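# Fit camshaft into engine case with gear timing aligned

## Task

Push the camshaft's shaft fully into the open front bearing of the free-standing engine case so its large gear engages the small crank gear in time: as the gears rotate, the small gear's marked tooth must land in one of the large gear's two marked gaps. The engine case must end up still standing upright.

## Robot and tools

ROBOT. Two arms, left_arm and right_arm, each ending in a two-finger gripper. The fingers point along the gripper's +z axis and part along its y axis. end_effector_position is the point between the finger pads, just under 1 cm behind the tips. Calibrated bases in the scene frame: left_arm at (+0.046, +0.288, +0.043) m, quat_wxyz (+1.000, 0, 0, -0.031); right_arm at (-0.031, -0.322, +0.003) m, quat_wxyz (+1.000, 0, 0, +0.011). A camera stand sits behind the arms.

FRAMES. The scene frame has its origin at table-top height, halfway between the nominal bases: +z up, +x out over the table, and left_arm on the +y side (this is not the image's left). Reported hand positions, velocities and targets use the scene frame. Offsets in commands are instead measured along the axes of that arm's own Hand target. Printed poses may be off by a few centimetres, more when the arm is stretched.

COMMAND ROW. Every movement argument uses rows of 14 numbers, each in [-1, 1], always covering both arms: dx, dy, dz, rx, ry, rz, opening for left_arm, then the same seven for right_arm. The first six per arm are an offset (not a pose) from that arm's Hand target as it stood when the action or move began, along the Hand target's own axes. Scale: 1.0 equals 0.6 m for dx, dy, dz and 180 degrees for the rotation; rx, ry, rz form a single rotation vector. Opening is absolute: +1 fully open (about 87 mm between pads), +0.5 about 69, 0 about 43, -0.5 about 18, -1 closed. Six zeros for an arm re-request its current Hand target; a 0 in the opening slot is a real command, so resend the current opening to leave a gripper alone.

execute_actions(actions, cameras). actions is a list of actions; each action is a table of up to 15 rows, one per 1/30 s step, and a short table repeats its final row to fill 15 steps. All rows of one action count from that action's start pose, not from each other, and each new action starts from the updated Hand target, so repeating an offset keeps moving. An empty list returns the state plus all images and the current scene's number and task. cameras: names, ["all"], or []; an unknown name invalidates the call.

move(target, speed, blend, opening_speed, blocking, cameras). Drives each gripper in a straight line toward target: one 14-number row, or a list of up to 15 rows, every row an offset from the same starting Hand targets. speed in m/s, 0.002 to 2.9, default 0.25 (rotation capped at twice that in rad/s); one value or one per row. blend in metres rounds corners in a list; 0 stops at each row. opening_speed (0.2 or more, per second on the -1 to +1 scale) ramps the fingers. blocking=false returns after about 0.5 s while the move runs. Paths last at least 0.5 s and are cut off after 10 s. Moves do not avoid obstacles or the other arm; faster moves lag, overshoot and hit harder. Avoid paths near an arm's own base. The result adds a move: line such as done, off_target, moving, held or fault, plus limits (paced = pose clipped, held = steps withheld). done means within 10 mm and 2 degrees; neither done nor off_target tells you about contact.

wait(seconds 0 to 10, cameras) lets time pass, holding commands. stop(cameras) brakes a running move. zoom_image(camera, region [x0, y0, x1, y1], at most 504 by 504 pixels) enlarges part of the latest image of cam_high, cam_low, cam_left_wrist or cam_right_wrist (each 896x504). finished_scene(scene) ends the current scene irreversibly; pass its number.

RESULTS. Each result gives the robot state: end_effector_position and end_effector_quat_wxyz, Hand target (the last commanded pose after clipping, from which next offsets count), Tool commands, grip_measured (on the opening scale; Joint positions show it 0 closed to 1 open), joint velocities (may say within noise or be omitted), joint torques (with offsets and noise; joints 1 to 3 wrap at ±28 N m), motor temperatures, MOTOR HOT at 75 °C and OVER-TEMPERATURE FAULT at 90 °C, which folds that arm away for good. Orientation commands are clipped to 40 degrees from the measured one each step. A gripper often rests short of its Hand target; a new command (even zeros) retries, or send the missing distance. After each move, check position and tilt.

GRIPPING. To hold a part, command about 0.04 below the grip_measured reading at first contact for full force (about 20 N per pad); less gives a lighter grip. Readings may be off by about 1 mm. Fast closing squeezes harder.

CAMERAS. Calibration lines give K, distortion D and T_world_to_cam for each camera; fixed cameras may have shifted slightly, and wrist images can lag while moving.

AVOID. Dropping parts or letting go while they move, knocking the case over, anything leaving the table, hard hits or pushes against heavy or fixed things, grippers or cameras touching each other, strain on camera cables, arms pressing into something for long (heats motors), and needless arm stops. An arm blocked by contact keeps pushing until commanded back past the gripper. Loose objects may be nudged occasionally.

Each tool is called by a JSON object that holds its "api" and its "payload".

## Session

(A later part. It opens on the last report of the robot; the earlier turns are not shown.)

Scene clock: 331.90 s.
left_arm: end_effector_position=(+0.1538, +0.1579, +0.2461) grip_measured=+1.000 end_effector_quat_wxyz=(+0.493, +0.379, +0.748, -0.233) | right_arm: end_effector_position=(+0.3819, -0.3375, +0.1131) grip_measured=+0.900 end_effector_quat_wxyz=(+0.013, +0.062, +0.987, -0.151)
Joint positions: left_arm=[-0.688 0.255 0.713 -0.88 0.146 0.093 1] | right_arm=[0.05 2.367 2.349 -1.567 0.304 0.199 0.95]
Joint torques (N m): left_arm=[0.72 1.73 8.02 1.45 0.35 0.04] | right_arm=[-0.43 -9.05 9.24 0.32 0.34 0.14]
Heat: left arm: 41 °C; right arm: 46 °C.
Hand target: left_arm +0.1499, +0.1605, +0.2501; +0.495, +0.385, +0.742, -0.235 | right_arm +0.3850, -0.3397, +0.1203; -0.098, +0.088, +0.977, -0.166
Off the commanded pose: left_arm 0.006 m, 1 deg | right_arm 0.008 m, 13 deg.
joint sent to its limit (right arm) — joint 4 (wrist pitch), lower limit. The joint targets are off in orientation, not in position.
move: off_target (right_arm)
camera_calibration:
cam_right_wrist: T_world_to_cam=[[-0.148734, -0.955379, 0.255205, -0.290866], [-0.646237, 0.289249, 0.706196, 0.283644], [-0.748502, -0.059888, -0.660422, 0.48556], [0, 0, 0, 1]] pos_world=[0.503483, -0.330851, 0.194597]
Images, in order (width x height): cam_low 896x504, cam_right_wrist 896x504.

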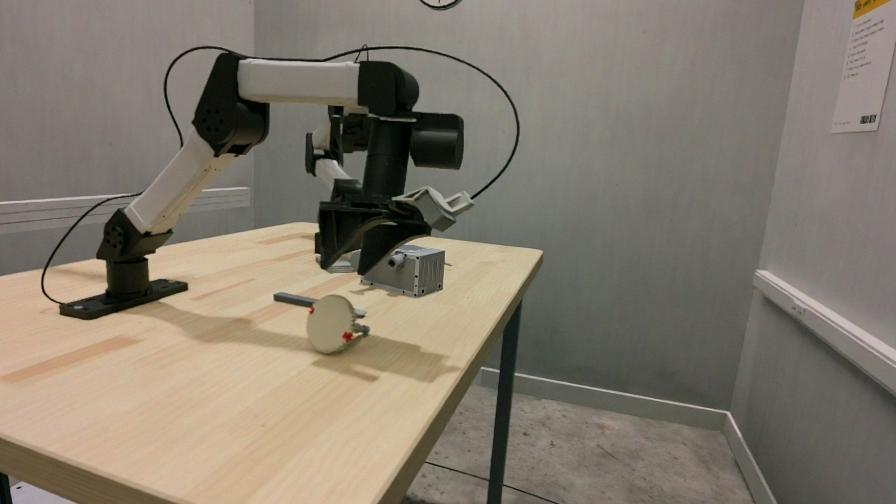

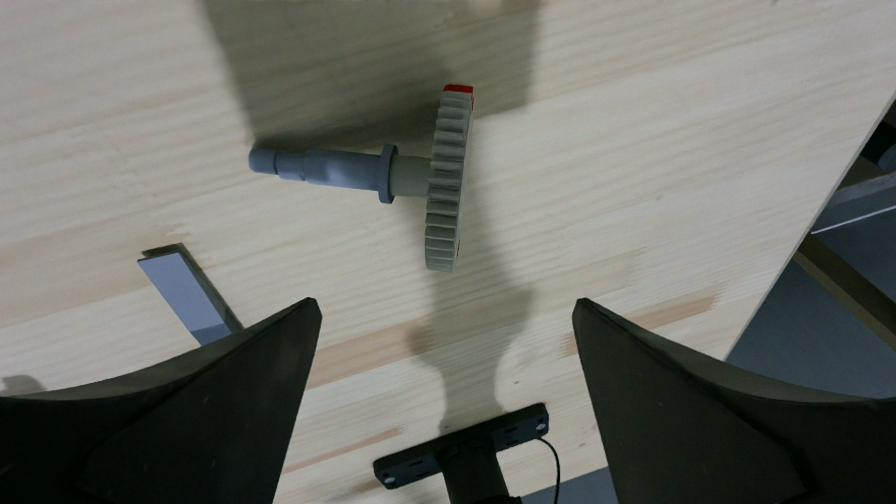

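{"api": "move", "payload": {"target": [0,0,0,0,0,0,1,0.009,0.0125,0.044,0,-0.02,0.021,0.9], "speed": 0.15, "cameras": ["cam_right_wrist","cam_low"]}}

Scene clock: 357.03 s.
left_arm: end_effector_position=(+0.1538, +0.1579, +0.2461) grip_measured=+1.000 end_effector_quat_wxyz=(+0.493, +0.379, +0.748, -0.233) | right_arm: end_effector_position=(+0.3782, -0.3349, +0.0929) grip_measured=+0.900 end_effector_quat_wxyz=(-0.008, +0.101, +0.983, -0.156)
Joint positions: left_arm=[-0.688 0.255 0.713 -0.88 0.146 0.093 1] | right_arm=[0.05 2.407 2.33 -1.567 0.306 0.287 0.95]
Joint torques (N m): left_arm=[0.65 1.63 8.01 1.47 0.35 0.06] | right_arm=[-0.75 -9.36 5.94 0.19 0.38 0.14]
Motor temperatures (°C): left_arm=[22 24 41 36 22 22 22] | right_arm=[23 43 48 28 23 24 23]
Heat: left arm: 41 °C; right arm: 48 °C.
Hand target: left_arm +0.1499, +0.1605, +0.2501; +0.495, +0.385, +0.742, -0.235 | right_arm +0.3750, -0.3397, +0.0942; -0.062, +0.114, +0.976, -0.172
Off the commanded pose: left_arm 0.006 m, 1 deg | right_arm 0.006 m, 7 deg.
joint sent to its limit (right arm) — joint 4 (wrist pitch), lower limit. The joint targets are off in orientation, not in position.
move: off_target (right_arm)
camera_calibration:
cam_right_wrist: T_world_to_cam=[[-0.21968, -0.937655, 0.269338, -0.252211], [-0.596566, 0.347562, 0.723401, 0.293937], [-0.771913, -0.00176123, -0.635726, 0.495702], [0, 0, 0, 1]] pos_world=[0.502586, -0.337775, 0.170426]
Images, in order (width x height): cam_low 896x504, cam_right_wrist 896x504.

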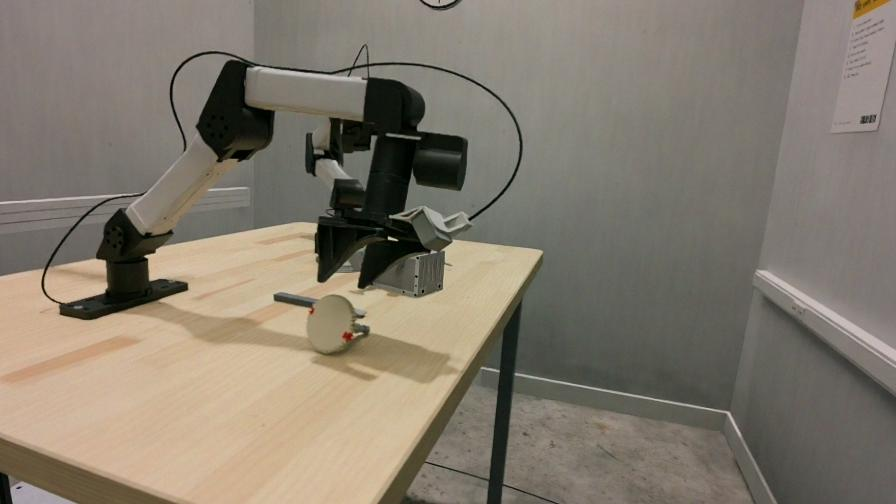

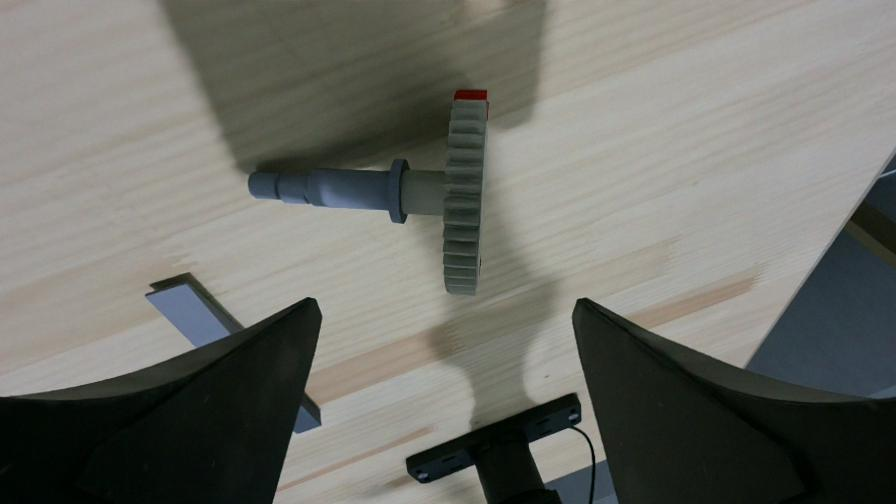

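{"api": "move", "payload": {"target": [0,0,0,0,0,0,1,0.002,-0.006,0.045,0,0.005,0.016,0.9], "speed": 0.12, "cameras": ["cam_right_wrist"]}}

Scene clock: 366.27 s.
left_arm: end_effector_position=(+0.1538, +0.1579, +0.2461) grip_measured=+1.000 end_effector_quat_wxyz=(+0.493, +0.379, +0.748, -0.233) | right_arm: end_effector_position=(+0.3720, -0.3483, +0.0688) grip_measured=+0.900 end_effector_quat_wxyz=(-0.043, +0.133, +0.977, -0.163)
Joint positions: left_arm=[-0.688 0.255 0.713 -0.88 0.146 0.093 1] | right_arm=[0.014 2.459 2.31 -1.567 0.306 0.328 0.95]
Joint torques (N m): left_arm=[0.62 1.58 8.02 1.51 0.37 0.02] | right_arm=[-0.49 -9.57 5.89 0.02 0.37 0.16]
Heat: left arm: 41 °C; right arm: 47 °C.
Hand target: left_arm +0.1499, +0.1605, +0.2501; +0.495, +0.385, +0.742, -0.235 | right_arm +0.3688, -0.3514, +0.0703; -0.066, +0.140, +0.973, -0.172
Off the commanded pose: left_arm 0.006 m, 1 deg | right_arm 0.005 m, 3 deg.
joint sent to its limit (right arm) — joint 4 (wrist pitch), lower limit. The joint targets still meet the commanded pose.
move: off_target (right_arm)
camera_calibration:
cam_right_wrist: T_world_to_cam=[[-0.272773, -0.917127, 0.290643, -0.234237], [-0.525325, 0.395072, 0.753626, 0.300262], [-0.805995, 0.0528863, -0.589555, 0.504075], [0, 0, 0, 1]] pos_world=[0.500124, -0.360108, 0.138974]
Images, in order (width x height): cam_right_wrist 896x504.

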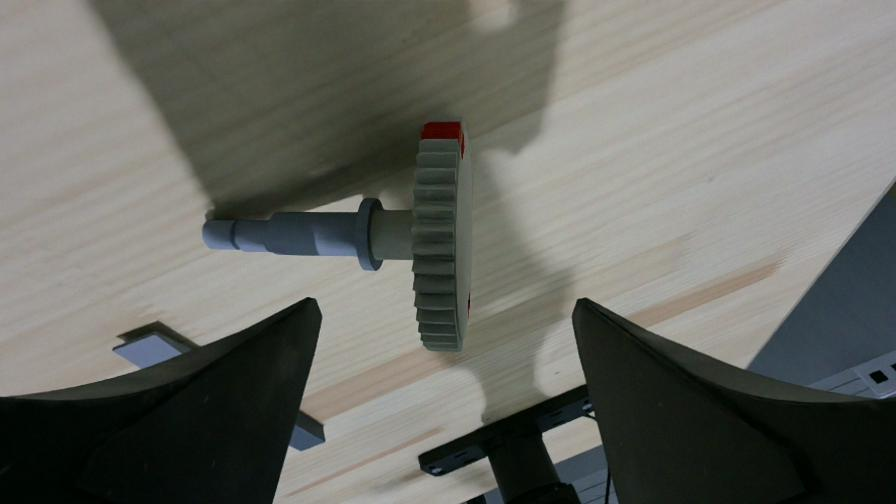

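{"api": "move", "payload": {"target": [[0,0,0,0,0,0,1,0,0.006,0.016,0,0,-0.008,0.9],[0,0,0,0,0,0,1,0,0.006,0.016,0,0,-0.008,-0.75]], "speed": 0.1, "opening_speed": 0.7, "cameras": ["cam_right_wrist","cam_low"]}}

{"api": "zoom_image", "payload": {"camera": "cam_low", "region": [270, 250, 420, 360]}}

Scene clock: 377.07 s.
left_arm: end_effector_position=(+0.1538, +0.1579, +0.2461) grip_measured=+1.000 end_effector_quat_wxyz=(+0.493, +0.379, +0.748, -0.233) | right_arm: end_effector_position=(+0.3695, -0.3497, +0.0589) grip_measured=-0.619 end_effector_quat_wxyz=(-0.058, +0.129, +0.975, -0.169)
Joint positions: left_arm=[-0.688 0.255 0.713 -0.88 0.146 0.093 1] | right_arm=[0.014 2.487 2.31 -1.572 0.314 0.326 0.191]
Joint torques (N m): left_arm=[0.69 1.55 8.03 1.54 0.36 0.06] | right_arm=[-0.36 -9.58 6.27 0.01 0.28 0]
Heat: left arm: 41 °C; right arm: 46 °C.
Hand target: left_arm +0.1499, +0.1605, +0.2501; +0.495, +0.385, +0.742, -0.235 | right_arm +0.3680, -0.3512, +0.0602; -0.068, +0.128, +0.974, -0.171
Off the commanded pose: left_arm 0.006 m, 1 deg | right_arm 0.002 m, 1 deg.
joint sent to its limit (right arm) — joint 4 (wrist pitch), lower limit. The joint targets still meet the commanded pose.
move: done
camera_calibration:
cam_right_wrist: T_world_to_cam=[[-0.260856, -0.915312, 0.306852, -0.23809], [-0.501214, 0.400069, 0.767287, 0.299006], [-0.825069, 0.0463531, -0.563127, 0.499471], [0, 0, 0, 1]] pos_world=[0.499857, -0.360702, 0.124901]
Images, in order (width x height): cam_low 896x504, cam_right_wrist 896x504.

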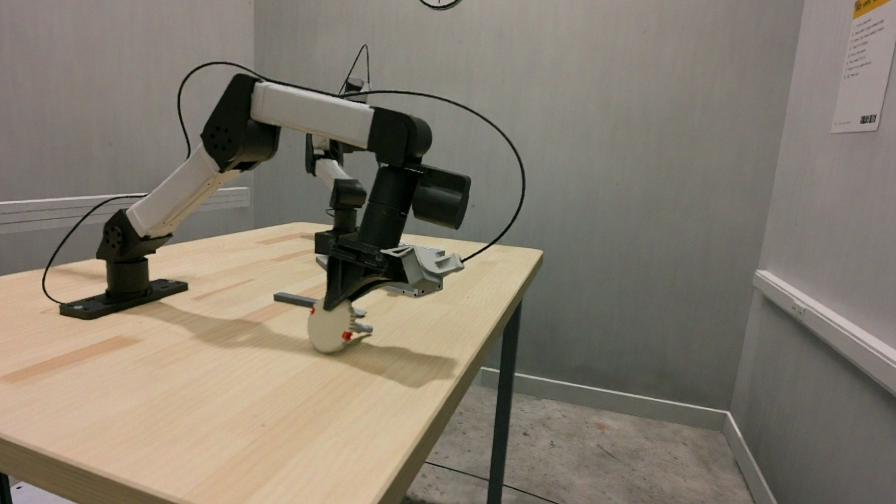

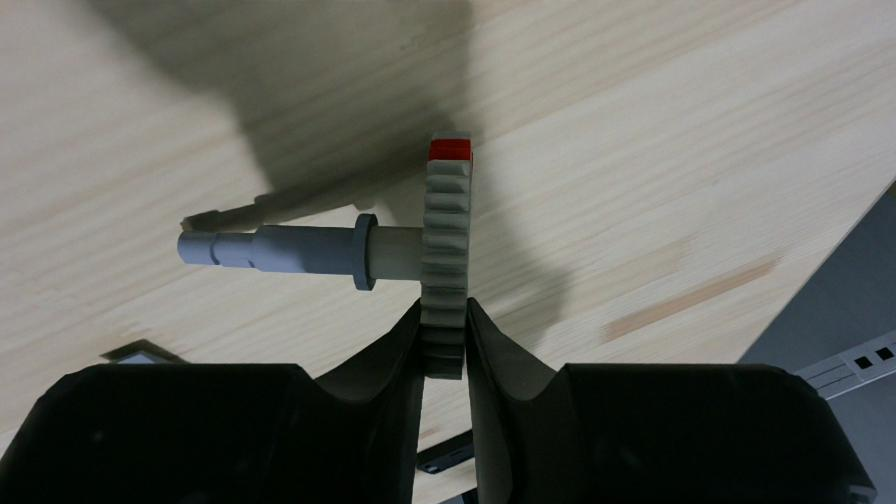

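Scaled by 3.360 from the camera's 896x504 image, which has a finer 1280x720 frame.

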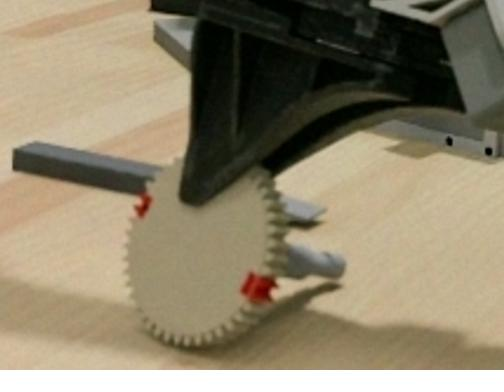

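{"api": "move", "payload": {"target": [[0,0,0,0,0,0,1,0.009,-0.035,-0.093,0,0,0,-0.75],[-0.005,-0.008,0.22,0,0,0,1,0.2135,0.1645,-0.166,-0.112,-0.1477,0.0303,-0.75]], "speed": 0.2, "cameras": ["cam_right_wrist","cam_low","cam_left_wrist"]}}

{"api": "zoom_image", "payload": {"camera": "cam_low", "region": [290, 210, 450, 310]}}

Scene clock: 410.17 s.
left_arm: end_effector_position=(+0.2198, +0.0596, +0.2070) grip_measured=+1.000 end_effector_quat_wxyz=(+0.500, +0.390, +0.736, -0.238) | right_arm: end_effector_position=(+0.2756, -0.1975, +0.1185) grip_measured=-0.619 end_effector_quat_wxyz=(+0.155, +0.131, +0.978, -0.041)
Joint positions: left_arm=[-0.859 0.715 0.522 -0.205 0.011 0.047 1] | right_arm=[0.413 1.702 1.431 -1.077 0.236 0.675 0.19]
Joint torques (N m): left_arm=[-0.35 -0.32 6.65 1.82 -0.08 -0.23] | right_arm=[-0.16 -8.02 6.86 1.41 0.37 0.13]
Heat: left arm: 41 °C; right arm: 45 °C.
Hand target: left_arm +0.2199, +0.0603, +0.2000; +0.495, +0.385, +0.743, -0.235 | right_arm +0.2851, -0.1951, +0.1295; +0.188, +0.141, +0.972, -0.028
Off the commanded pose: left_arm 0.007 m, 1 deg | right_arm 0.015 m, 4 deg.
move: off_target (right_arm)
camera_calibration:
cam_left_wrist: T_world_to_cam=[[-0.811215, -0.583953, -0.0304889, 0.214018], [-0.549383, 0.778974, -0.302289, 0.159534], [0.200273, -0.228472, -0.952729, 0.306063], [0, 0, 0, 1]] pos_world=[0.199964, 0.0706301, 0.346346]
cam_right_wrist: T_world_to_cam=[[-0.278993, -0.960272, -0.00635767, -0.10821], [-0.81898, 0.234475, 0.52373, 0.229063], [-0.501433, 0.151324, -0.851861, 0.414236], [0, 0, 0, 1]] pos_world=[0.36512, -0.220304, 0.232216]
Images, in order (width x height): cam_low 896x504, cam_left_wrist 896x504, cam_right_wrist 896x504.

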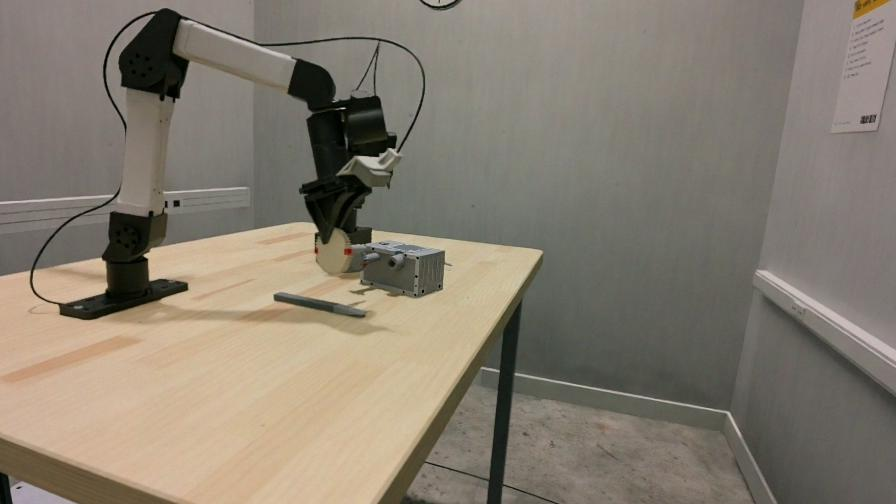

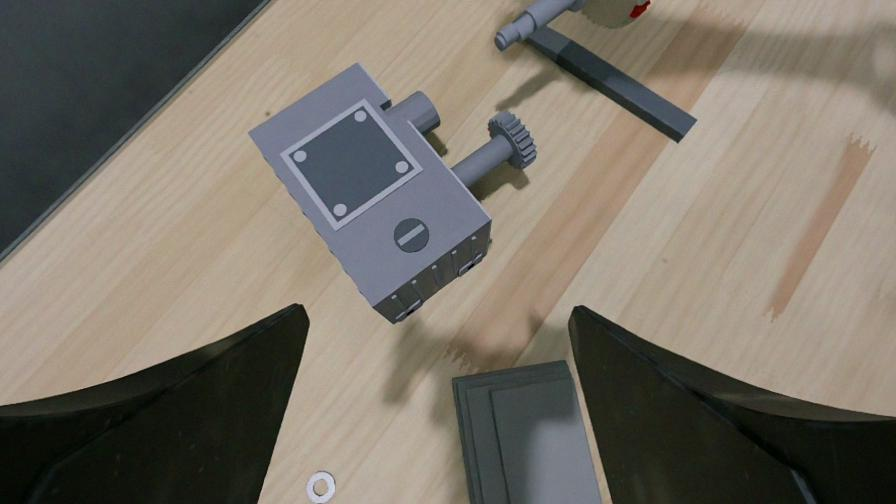

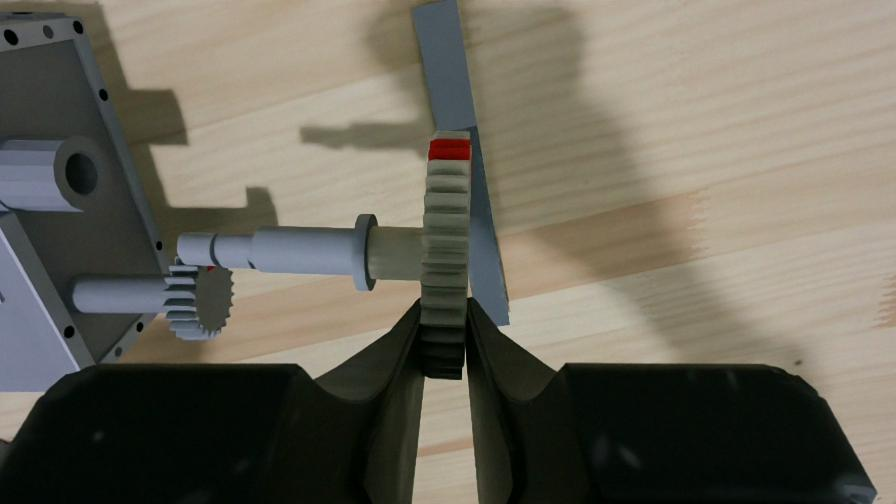

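Scaled by 3.150 from the camera's 896x504 image, which has a finer 1280x720 frame.

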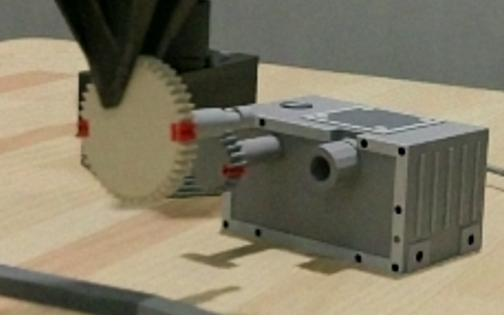

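{"api": "execute_actions", "payload": {"actions": []}}

{"api": "zoom_image", "payload": {"camera": "cam_low", "region": [290, 180, 490, 310]}}

{"api": "zoom_image", "payload": {"camera": "cam_left_wrist", "region": [250, 100, 650, 450]}}

Scene clock: 448.03 s.
left_arm: end_effector_position=(+0.2198, +0.0596, +0.2070) grip_measured=+1.000 end_effector_quat_wxyz=(+0.500, +0.390, +0.736, -0.238) | right_arm: end_effector_position=(+0.2757, -0.1974, +0.1185) grip_measured=-0.619 end_effector_quat_wxyz=(+0.156, +0.132, +0.978, -0.041)
Joint positions: left_arm=[-0.859 0.715 0.522 -0.204 0.011 0.047 1] | right_arm=[0.413 1.702 1.431 -1.076 0.236 0.676 0.19]
Joint velocities: within noise
Joint torques (N m): left_arm=[-0.51 -0.16 6.54 1.81 -0.07 -0.22] | right_arm=[-0.14 -8.03 6.84 1.41 0.37 0.14]
Motor temperatures (°C): left_arm=[22 24 40 37 22 22 22] | right_arm=[23 40 43 30 23 24 25]
Heat: left arm: 40 °C; right arm: 43 °C.
Hand target: left_arm +0.2198, +0.0603, +0.2000; +0.495, +0.385, +0.743, -0.235 | right_arm +0.2852, -0.1951, +0.1295; +0.188, +0.141, +0.972, -0.028
Tool commands: left_gripper/opening=+1.0 right_gripper/opening=-0.75
Off the commanded pose: left_arm 0.007 m, 1 deg | right_arm 0.015 m, 4 deg.
camera_calibration:
cam_left_wrist: T_world_to_cam=[[-0.811222, -0.583943, -0.0304825, 0.214019], [-0.549299, 0.778894, -0.302645, 0.159678], [0.20047, -0.228768, -0.952616, 0.306101], [0, 0, 0, 1]] pos_world=[0.199964, 0.070629, 0.346446]
cam_right_wrist: T_world_to_cam=[[-0.279407, -0.960149, -0.00675759, -0.108006], [-0.819055, 0.234663, 0.523528, 0.229285], [-0.501079, 0.151812, -0.851982, 0.414308], [0, 0, 0, 1]] pos_world=[0.36522, -0.220404, 0.232216]

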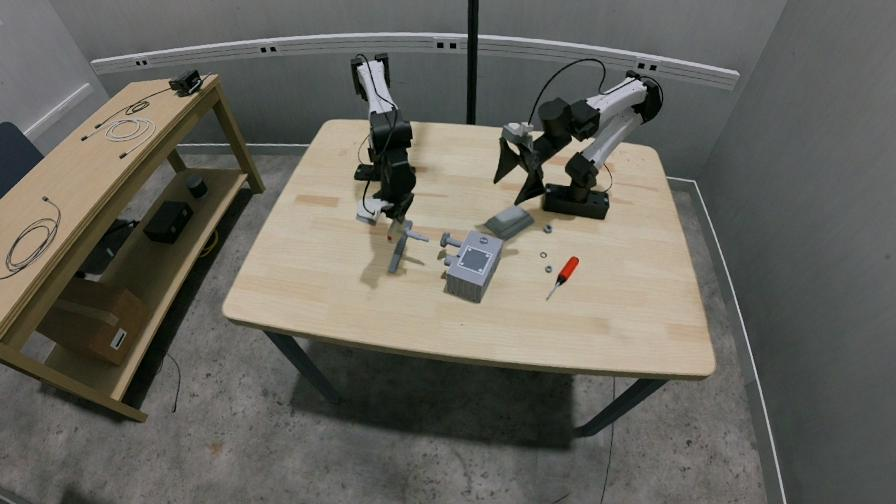

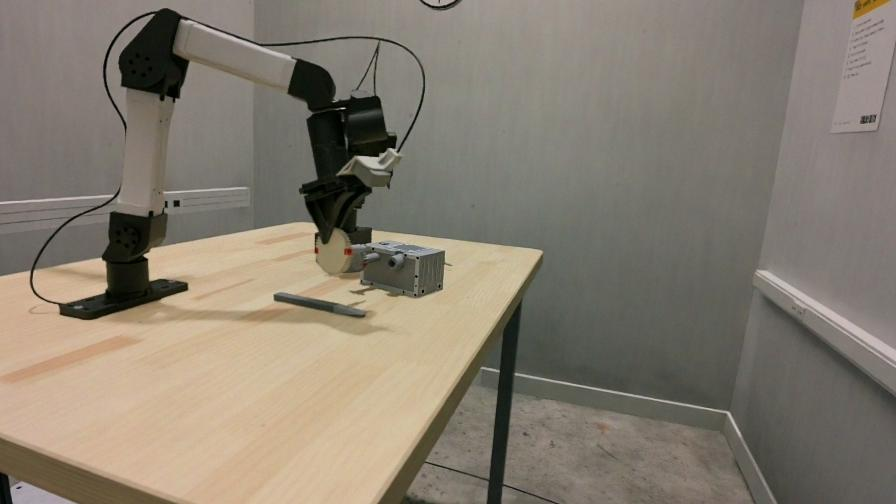

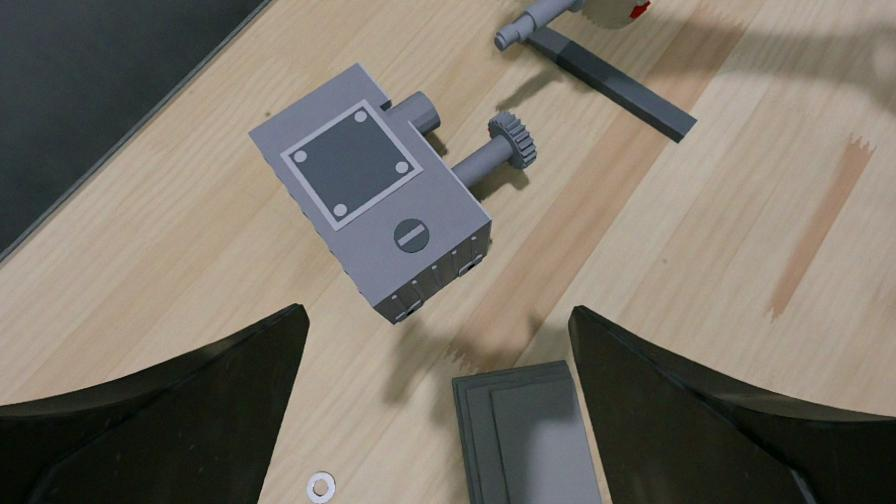

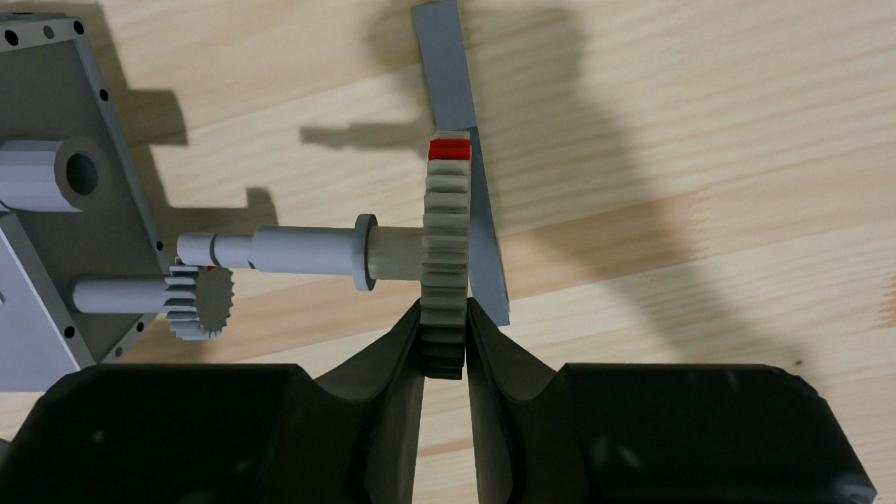

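Scaled by 2.520 from the camera's 896x504 image, which has a finer 1280x720 frame.

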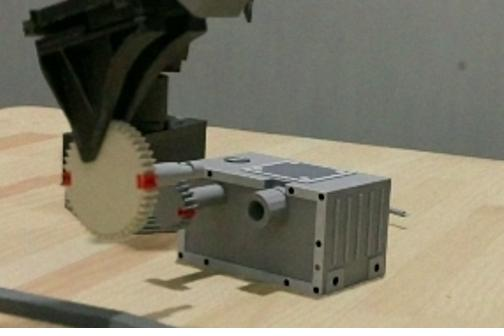

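Scaled by 1.260 from the camera's 896x504 image, which has a finer 1280x720 frame.

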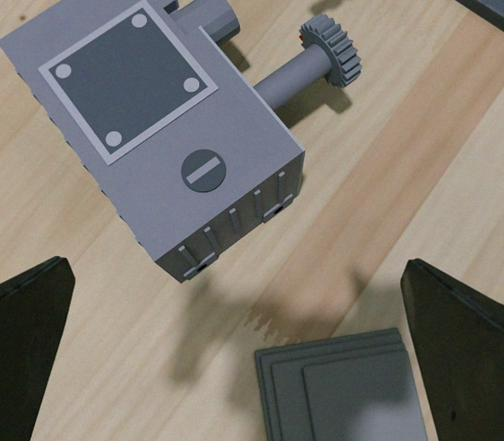

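{"api": "move", "payload": {"target": [0,0,0,0,0,0,1,0.015,0,0.0552,0,0,0,-0.75], "speed": 0.08, "cameras": ["cam_low","cam_left_wrist","cam_right_wrist"]}}

{"api": "zoom_image", "payload": {"camera": "cam_low", "region": [290, 210, 450, 310]}}

{"api": "zoom_image", "payload": {"camera": "cam_left_wrist", "region": [400, 0, 700, 200]}}

Scene clock: 476.37 s.
left_arm: end_effector_position=(+0.2198, +0.0596, +0.2071) grip_measured=+1.000 end_effector_quat_wxyz=(+0.500, +0.390, +0.736, -0.239) | right_arm: end_effector_position=(+0.2778, -0.1964, +0.0904) grip_measured=-0.619 end_effector_quat_wxyz=(+0.164, +0.133, +0.977, -0.036)
Joint positions: left_arm=[-0.859 0.715 0.522 -0.204 0.011 0.047 1] | right_arm=[0.413 1.702 1.317 -0.942 0.236 0.676 0.19]
Joint torques (N m): left_arm=[-0.44 -0.27 6.49 1.83 -0.03 -0.21] | right_arm=[-0.8 -6.43 6.89 1.47 0.35 0.05]
Heat: left arm: 40 °C; right arm: 43 °C.
Hand target: left_arm +0.2198, +0.0602, +0.2000; +0.495, +0.385, +0.742, -0.235 | right_arm +0.2890, -0.1963, +0.0954; +0.188, +0.141, +0.972, -0.028
Off the commanded pose: left_arm 0.007 m, 1 deg | right_arm 0.012 m, 3 deg.
move: off_target (right_arm)
camera_calibration:
cam_left_wrist: T_world_to_cam=[[-0.811232, -0.583929, -0.0304773, 0.214022], [-0.549213, 0.778817, -0.303, 0.159821], [0.200667, -0.229065, -0.952503, 0.306139], [0, 0, 0, 1]] pos_world=[0.199965, 0.0706279, 0.346547]
cam_right_wrist: T_world_to_cam=[[-0.279102, -0.960058, -0.0197629, -0.105489], [-0.828379, 0.230309, 0.510632, 0.248424], [-0.485685, 0.158889, -0.859572, 0.389067], [0, 0, 0, 1]] pos_world=[0.365311, -0.220308, 0.205493]
Images, in order (width x height): cam_low 896x504, cam_left_wrist 896x504, cam_right_wrist 896x504.

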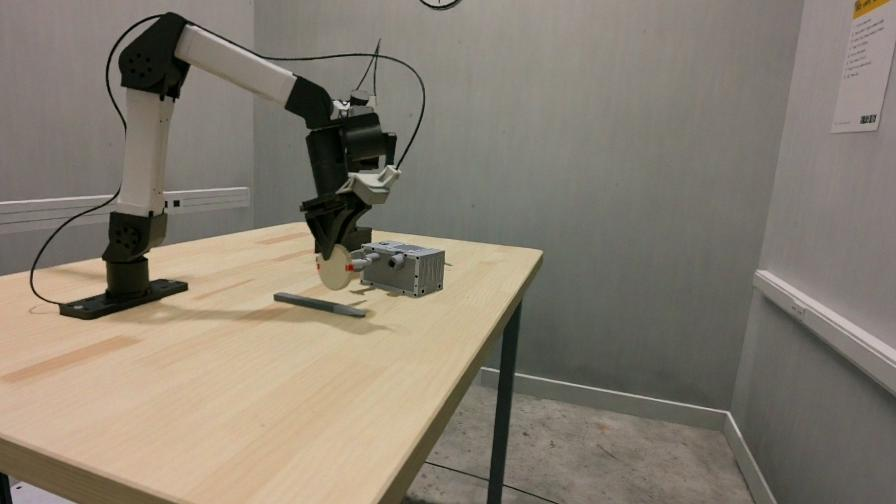

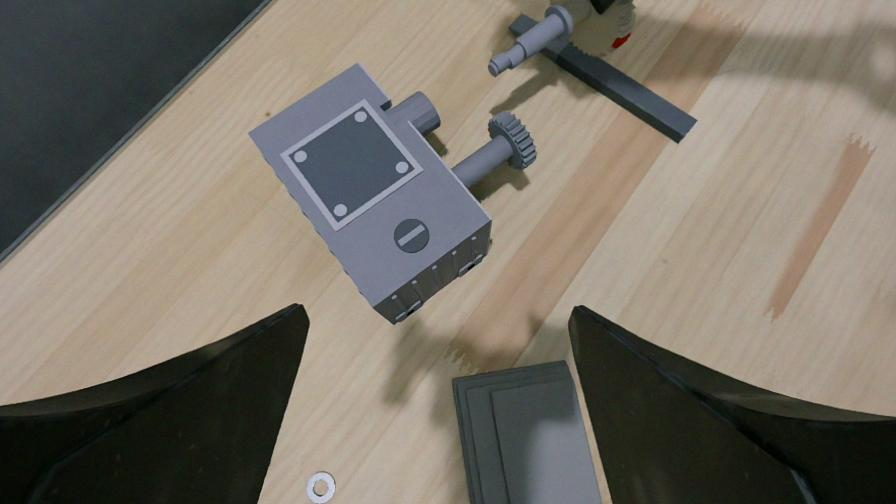

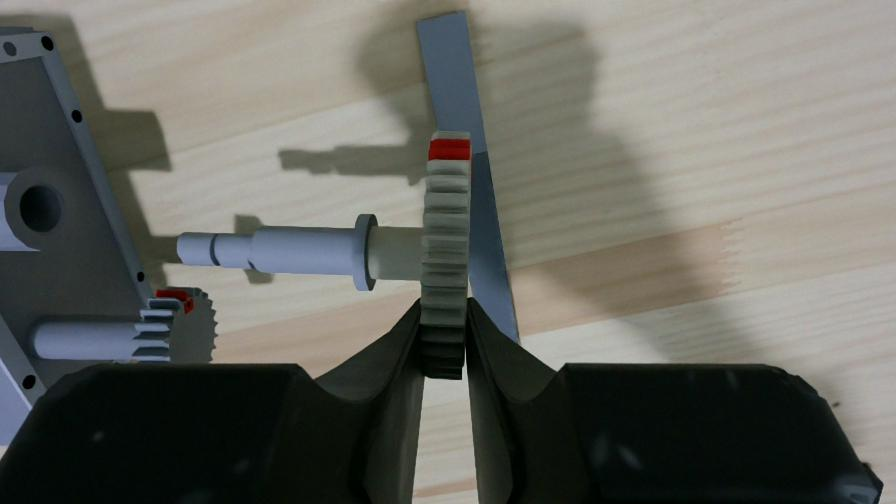

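Scaled by 3.150 from the camera's 896x504 image, which has a finer 1280x720 frame.

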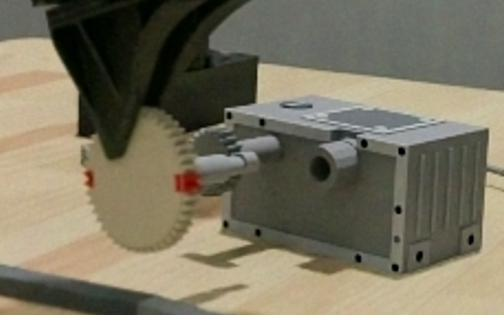

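Scaled by 1.680 from the camera's 896x504 image, which has a finer 1280x720 frame.

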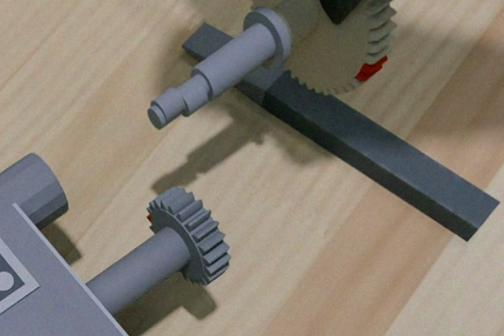

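{"api": "move", "payload": {"target": [0,0,0,0,0,0,1,-0.0045,0,0.014,-0.0055,0,0.0067,-0.75], "speed": 0.08, "cameras": ["cam_low","cam_left_wrist","cam_right_wrist"]}}

{"api": "zoom_image", "payload": {"camera": "cam_low", "region": [310, 220, 430, 300]}}

{"api": "zoom_image", "payload": {"camera": "cam_left_wrist", "region": [370, 0, 670, 200]}}

Scene clock: 535.73 s.
left_arm: end_effector_position=(+0.2198, +0.0596, +0.2071) grip_measured=+1.000 end_effector_quat_wxyz=(+0.500, +0.390, +0.736, -0.239) | right_arm: end_effector_position=(+0.2847, -0.2013, +0.0857) grip_measured=-0.619 end_effector_quat_wxyz=(+0.173, +0.144, +0.974, -0.032)
Joint positions: left_arm=[-0.859 0.715 0.522 -0.204 0.011 0.047 1] | right_arm=[0.392 1.702 1.295 -0.899 0.236 0.676 0.19]
Joint torques (N m): left_arm=[-0.36 -0.29 6.54 1.81 0.02 -0.27] | right_arm=[-0.69 -5.94 6.89 1.54 0.14 0.03]
Heat: left arm: 39 °C; right arm: 45 °C.
Hand target: left_arm +0.2198, +0.0602, +0.2000; +0.495, +0.385, +0.742, -0.235 | right_arm +0.2944, -0.1979, +0.0886; +0.190, +0.149, +0.970, -0.017
Off the commanded pose: left_arm 0.007 m, 1 deg | right_arm 0.011 m, 3 deg.
move: off_target (right_arm)
camera_calibration:
cam_left_wrist: T_world_to_cam=[[-0.811232, -0.583929, -0.0304773, 0.214022], [-0.549213, 0.778817, -0.303, 0.159821], [0.200667, -0.229065, -0.952503, 0.306139], [0, 0, 0, 1]] pos_world=[0.199965, 0.0706279, 0.346547]
cam_right_wrist: T_world_to_cam=[[-0.299393, -0.953521, -0.0340771, -0.100028], [-0.833212, 0.243881, 0.496266, 0.262898], [-0.464889, 0.176972, -0.867501, 0.3876], [0, 0, 0, 1]] pos_world=[0.369293, -0.228089, 0.202368]
Images, in order (width x height): cam_low 896x504, cam_left_wrist 896x504, cam_right_wrist 896x504.

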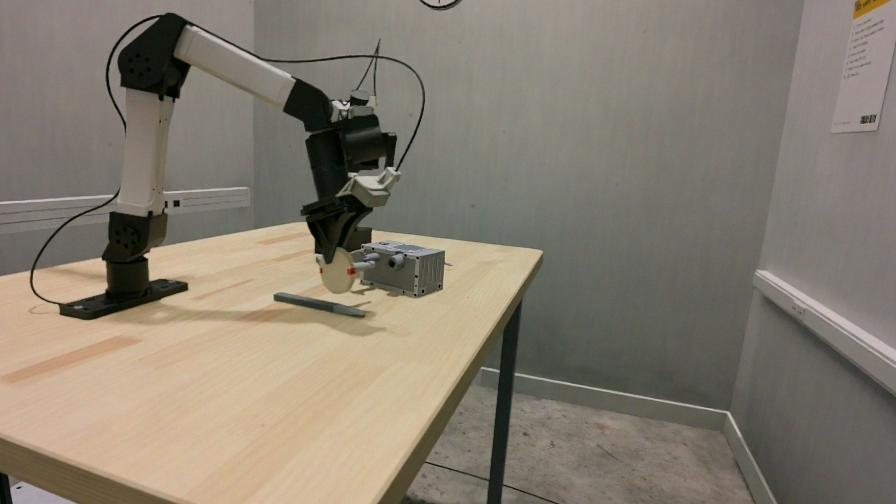

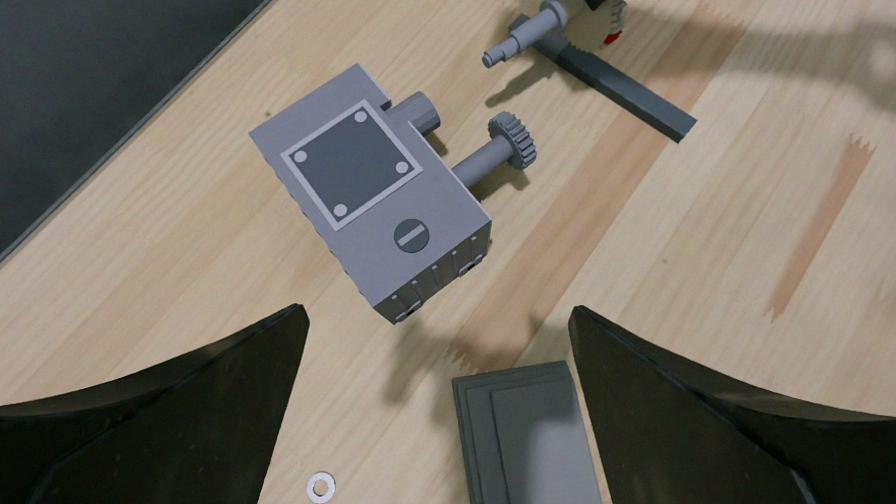

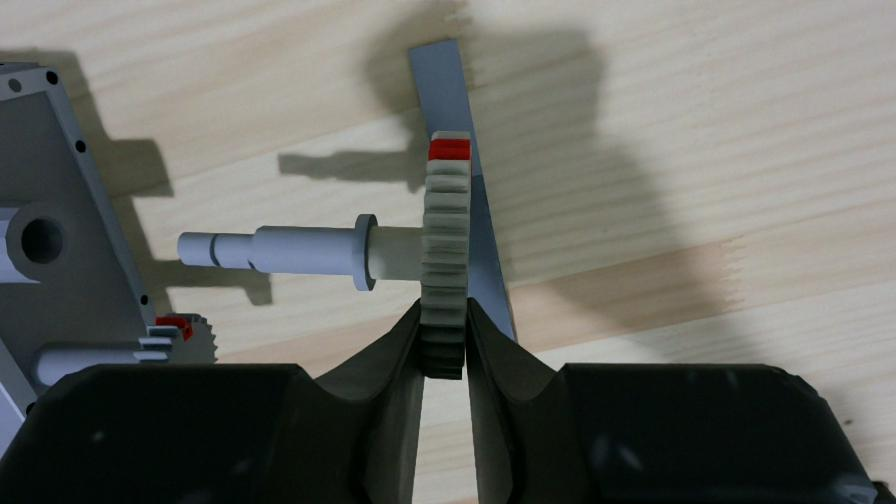

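Scaled by 4.200 from the camera's 896x504 image, which has a finer 1280x720 frame.

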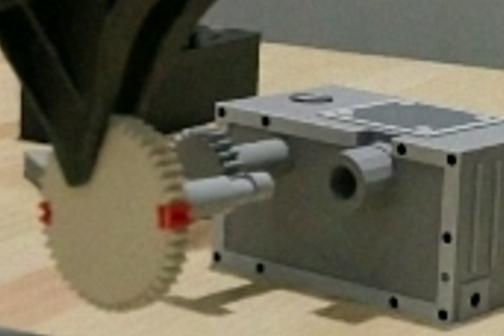

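Scaled by 1.680 from the camera's 896x504 image, which has a finer 1280x720 frame.

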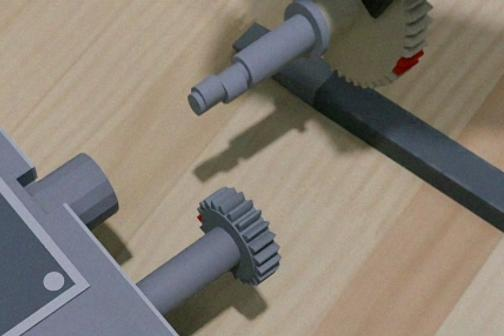

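{"api": "move", "payload": {"target": [0,0,0,0,0,0,1,0.0098,0,0.0103,0,0,0,-0.75], "speed": 0.08, "cameras": ["cam_low","cam_left_wrist","cam_right_wrist"]}}

{"api": "zoom_image", "payload": {"camera": "cam_low", "region": [310, 220, 430, 300]}}

{"api": "zoom_image", "payload": {"camera": "cam_left_wrist", "region": [370, 0, 670, 200]}}

Scene clock: 565.57 s.
left_arm: end_effector_position=(+0.2198, +0.0596, +0.2071) grip_measured=+1.000 end_effector_quat_wxyz=(+0.500, +0.390, +0.736, -0.239) | right_arm: end_effector_position=(+0.2822, -0.2024, +0.0769) grip_measured=-0.619 end_effector_quat_wxyz=(+0.171, +0.144, +0.974, -0.033)
Joint positions: left_arm=[-0.859 0.715 0.522 -0.204 0.011 0.047 1] | right_arm=[0.392 1.702 1.26 -0.869 0.236 0.676 0.19]
Joint torques (N m): left_arm=[-0.38 -0.16 6.56 1.79 0 -0.22] | right_arm=[-0.16 -6.15 6.87 1.5 0.16 0.1]
Heat: left arm: 39 °C; right arm: 44 °C.
Hand target: left_arm +0.2198, +0.0602, +0.2000; +0.495, +0.385, +0.742, -0.235 | right_arm +0.2915, -0.1968, +0.0807; +0.190, +0.149, +0.970, -0.017
Off the commanded pose: left_arm 0.007 m, 1 deg | right_arm 0.012 m, 3 deg.
move: off_target (right_arm)
camera_calibration:
cam_left_wrist: T_world_to_cam=[[-0.811232, -0.583929, -0.0304773, 0.214022], [-0.549213, 0.778817, -0.303, 0.159821], [0.200667, -0.229065, -0.952503, 0.306139], [0, 0, 0, 1]] pos_world=[0.199965, 0.0706279, 0.346547]
cam_right_wrist: T_world_to_cam=[[-0.299507, -0.953588, -0.0310673, -0.102351], [-0.831115, 0.244772, 0.499333, 0.264857], [-0.468554, 0.175374, -0.865853, 0.379515], [0, 0, 0, 1]] pos_world=[0.367295, -0.228988, 0.193173]
Images, in order (width x height): cam_low 896x504, cam_left_wrist 896x504, cam_right_wrist 896x504.

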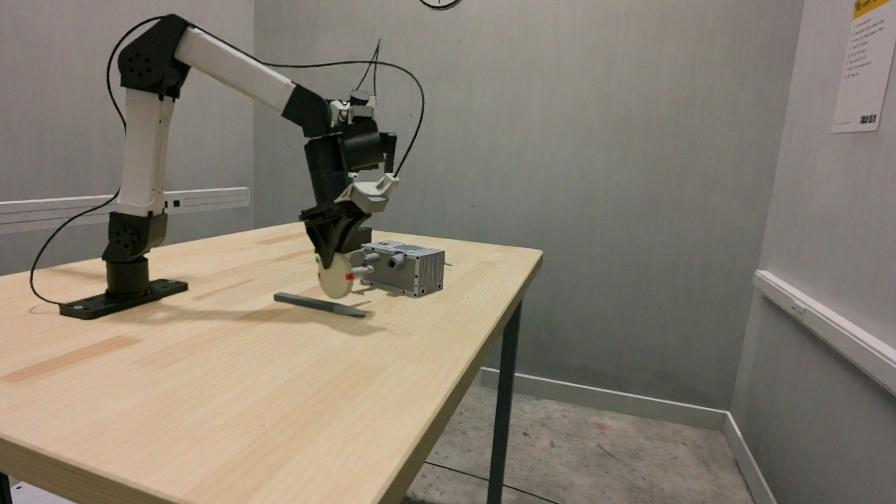

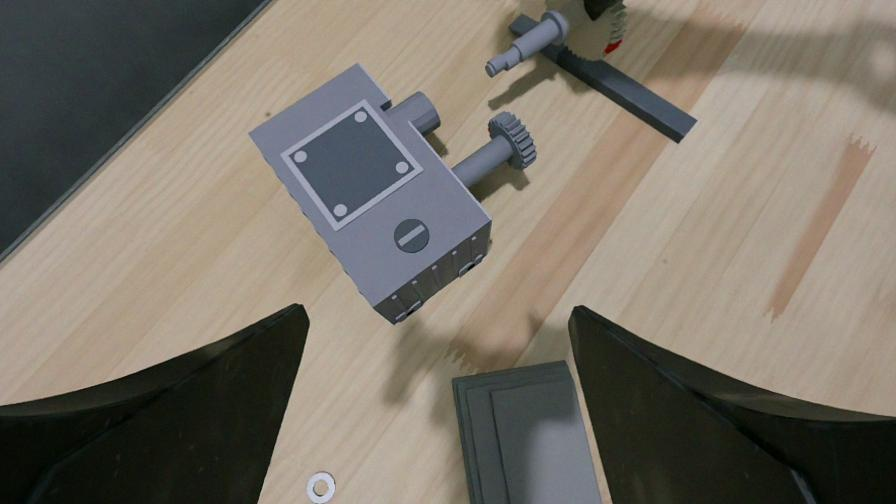

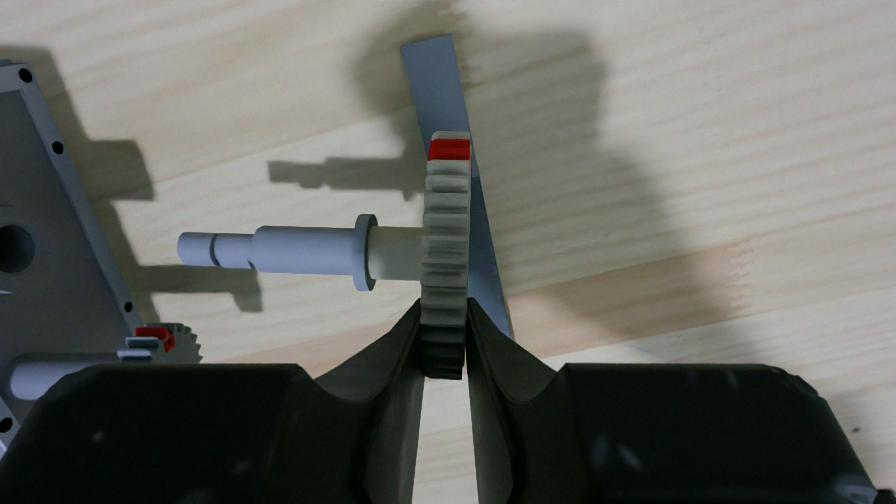

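Scaled by 4.200 from the camera's 896x504 image, which has a finer 1280x720 frame.

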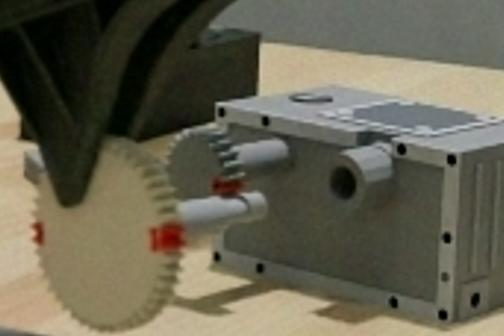

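Scaled by 1.680 from the camera's 896x504 image, which has a finer 1280x720 frame.

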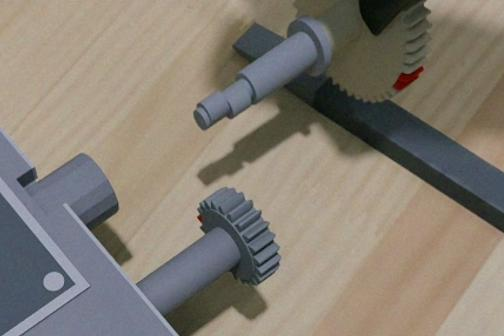

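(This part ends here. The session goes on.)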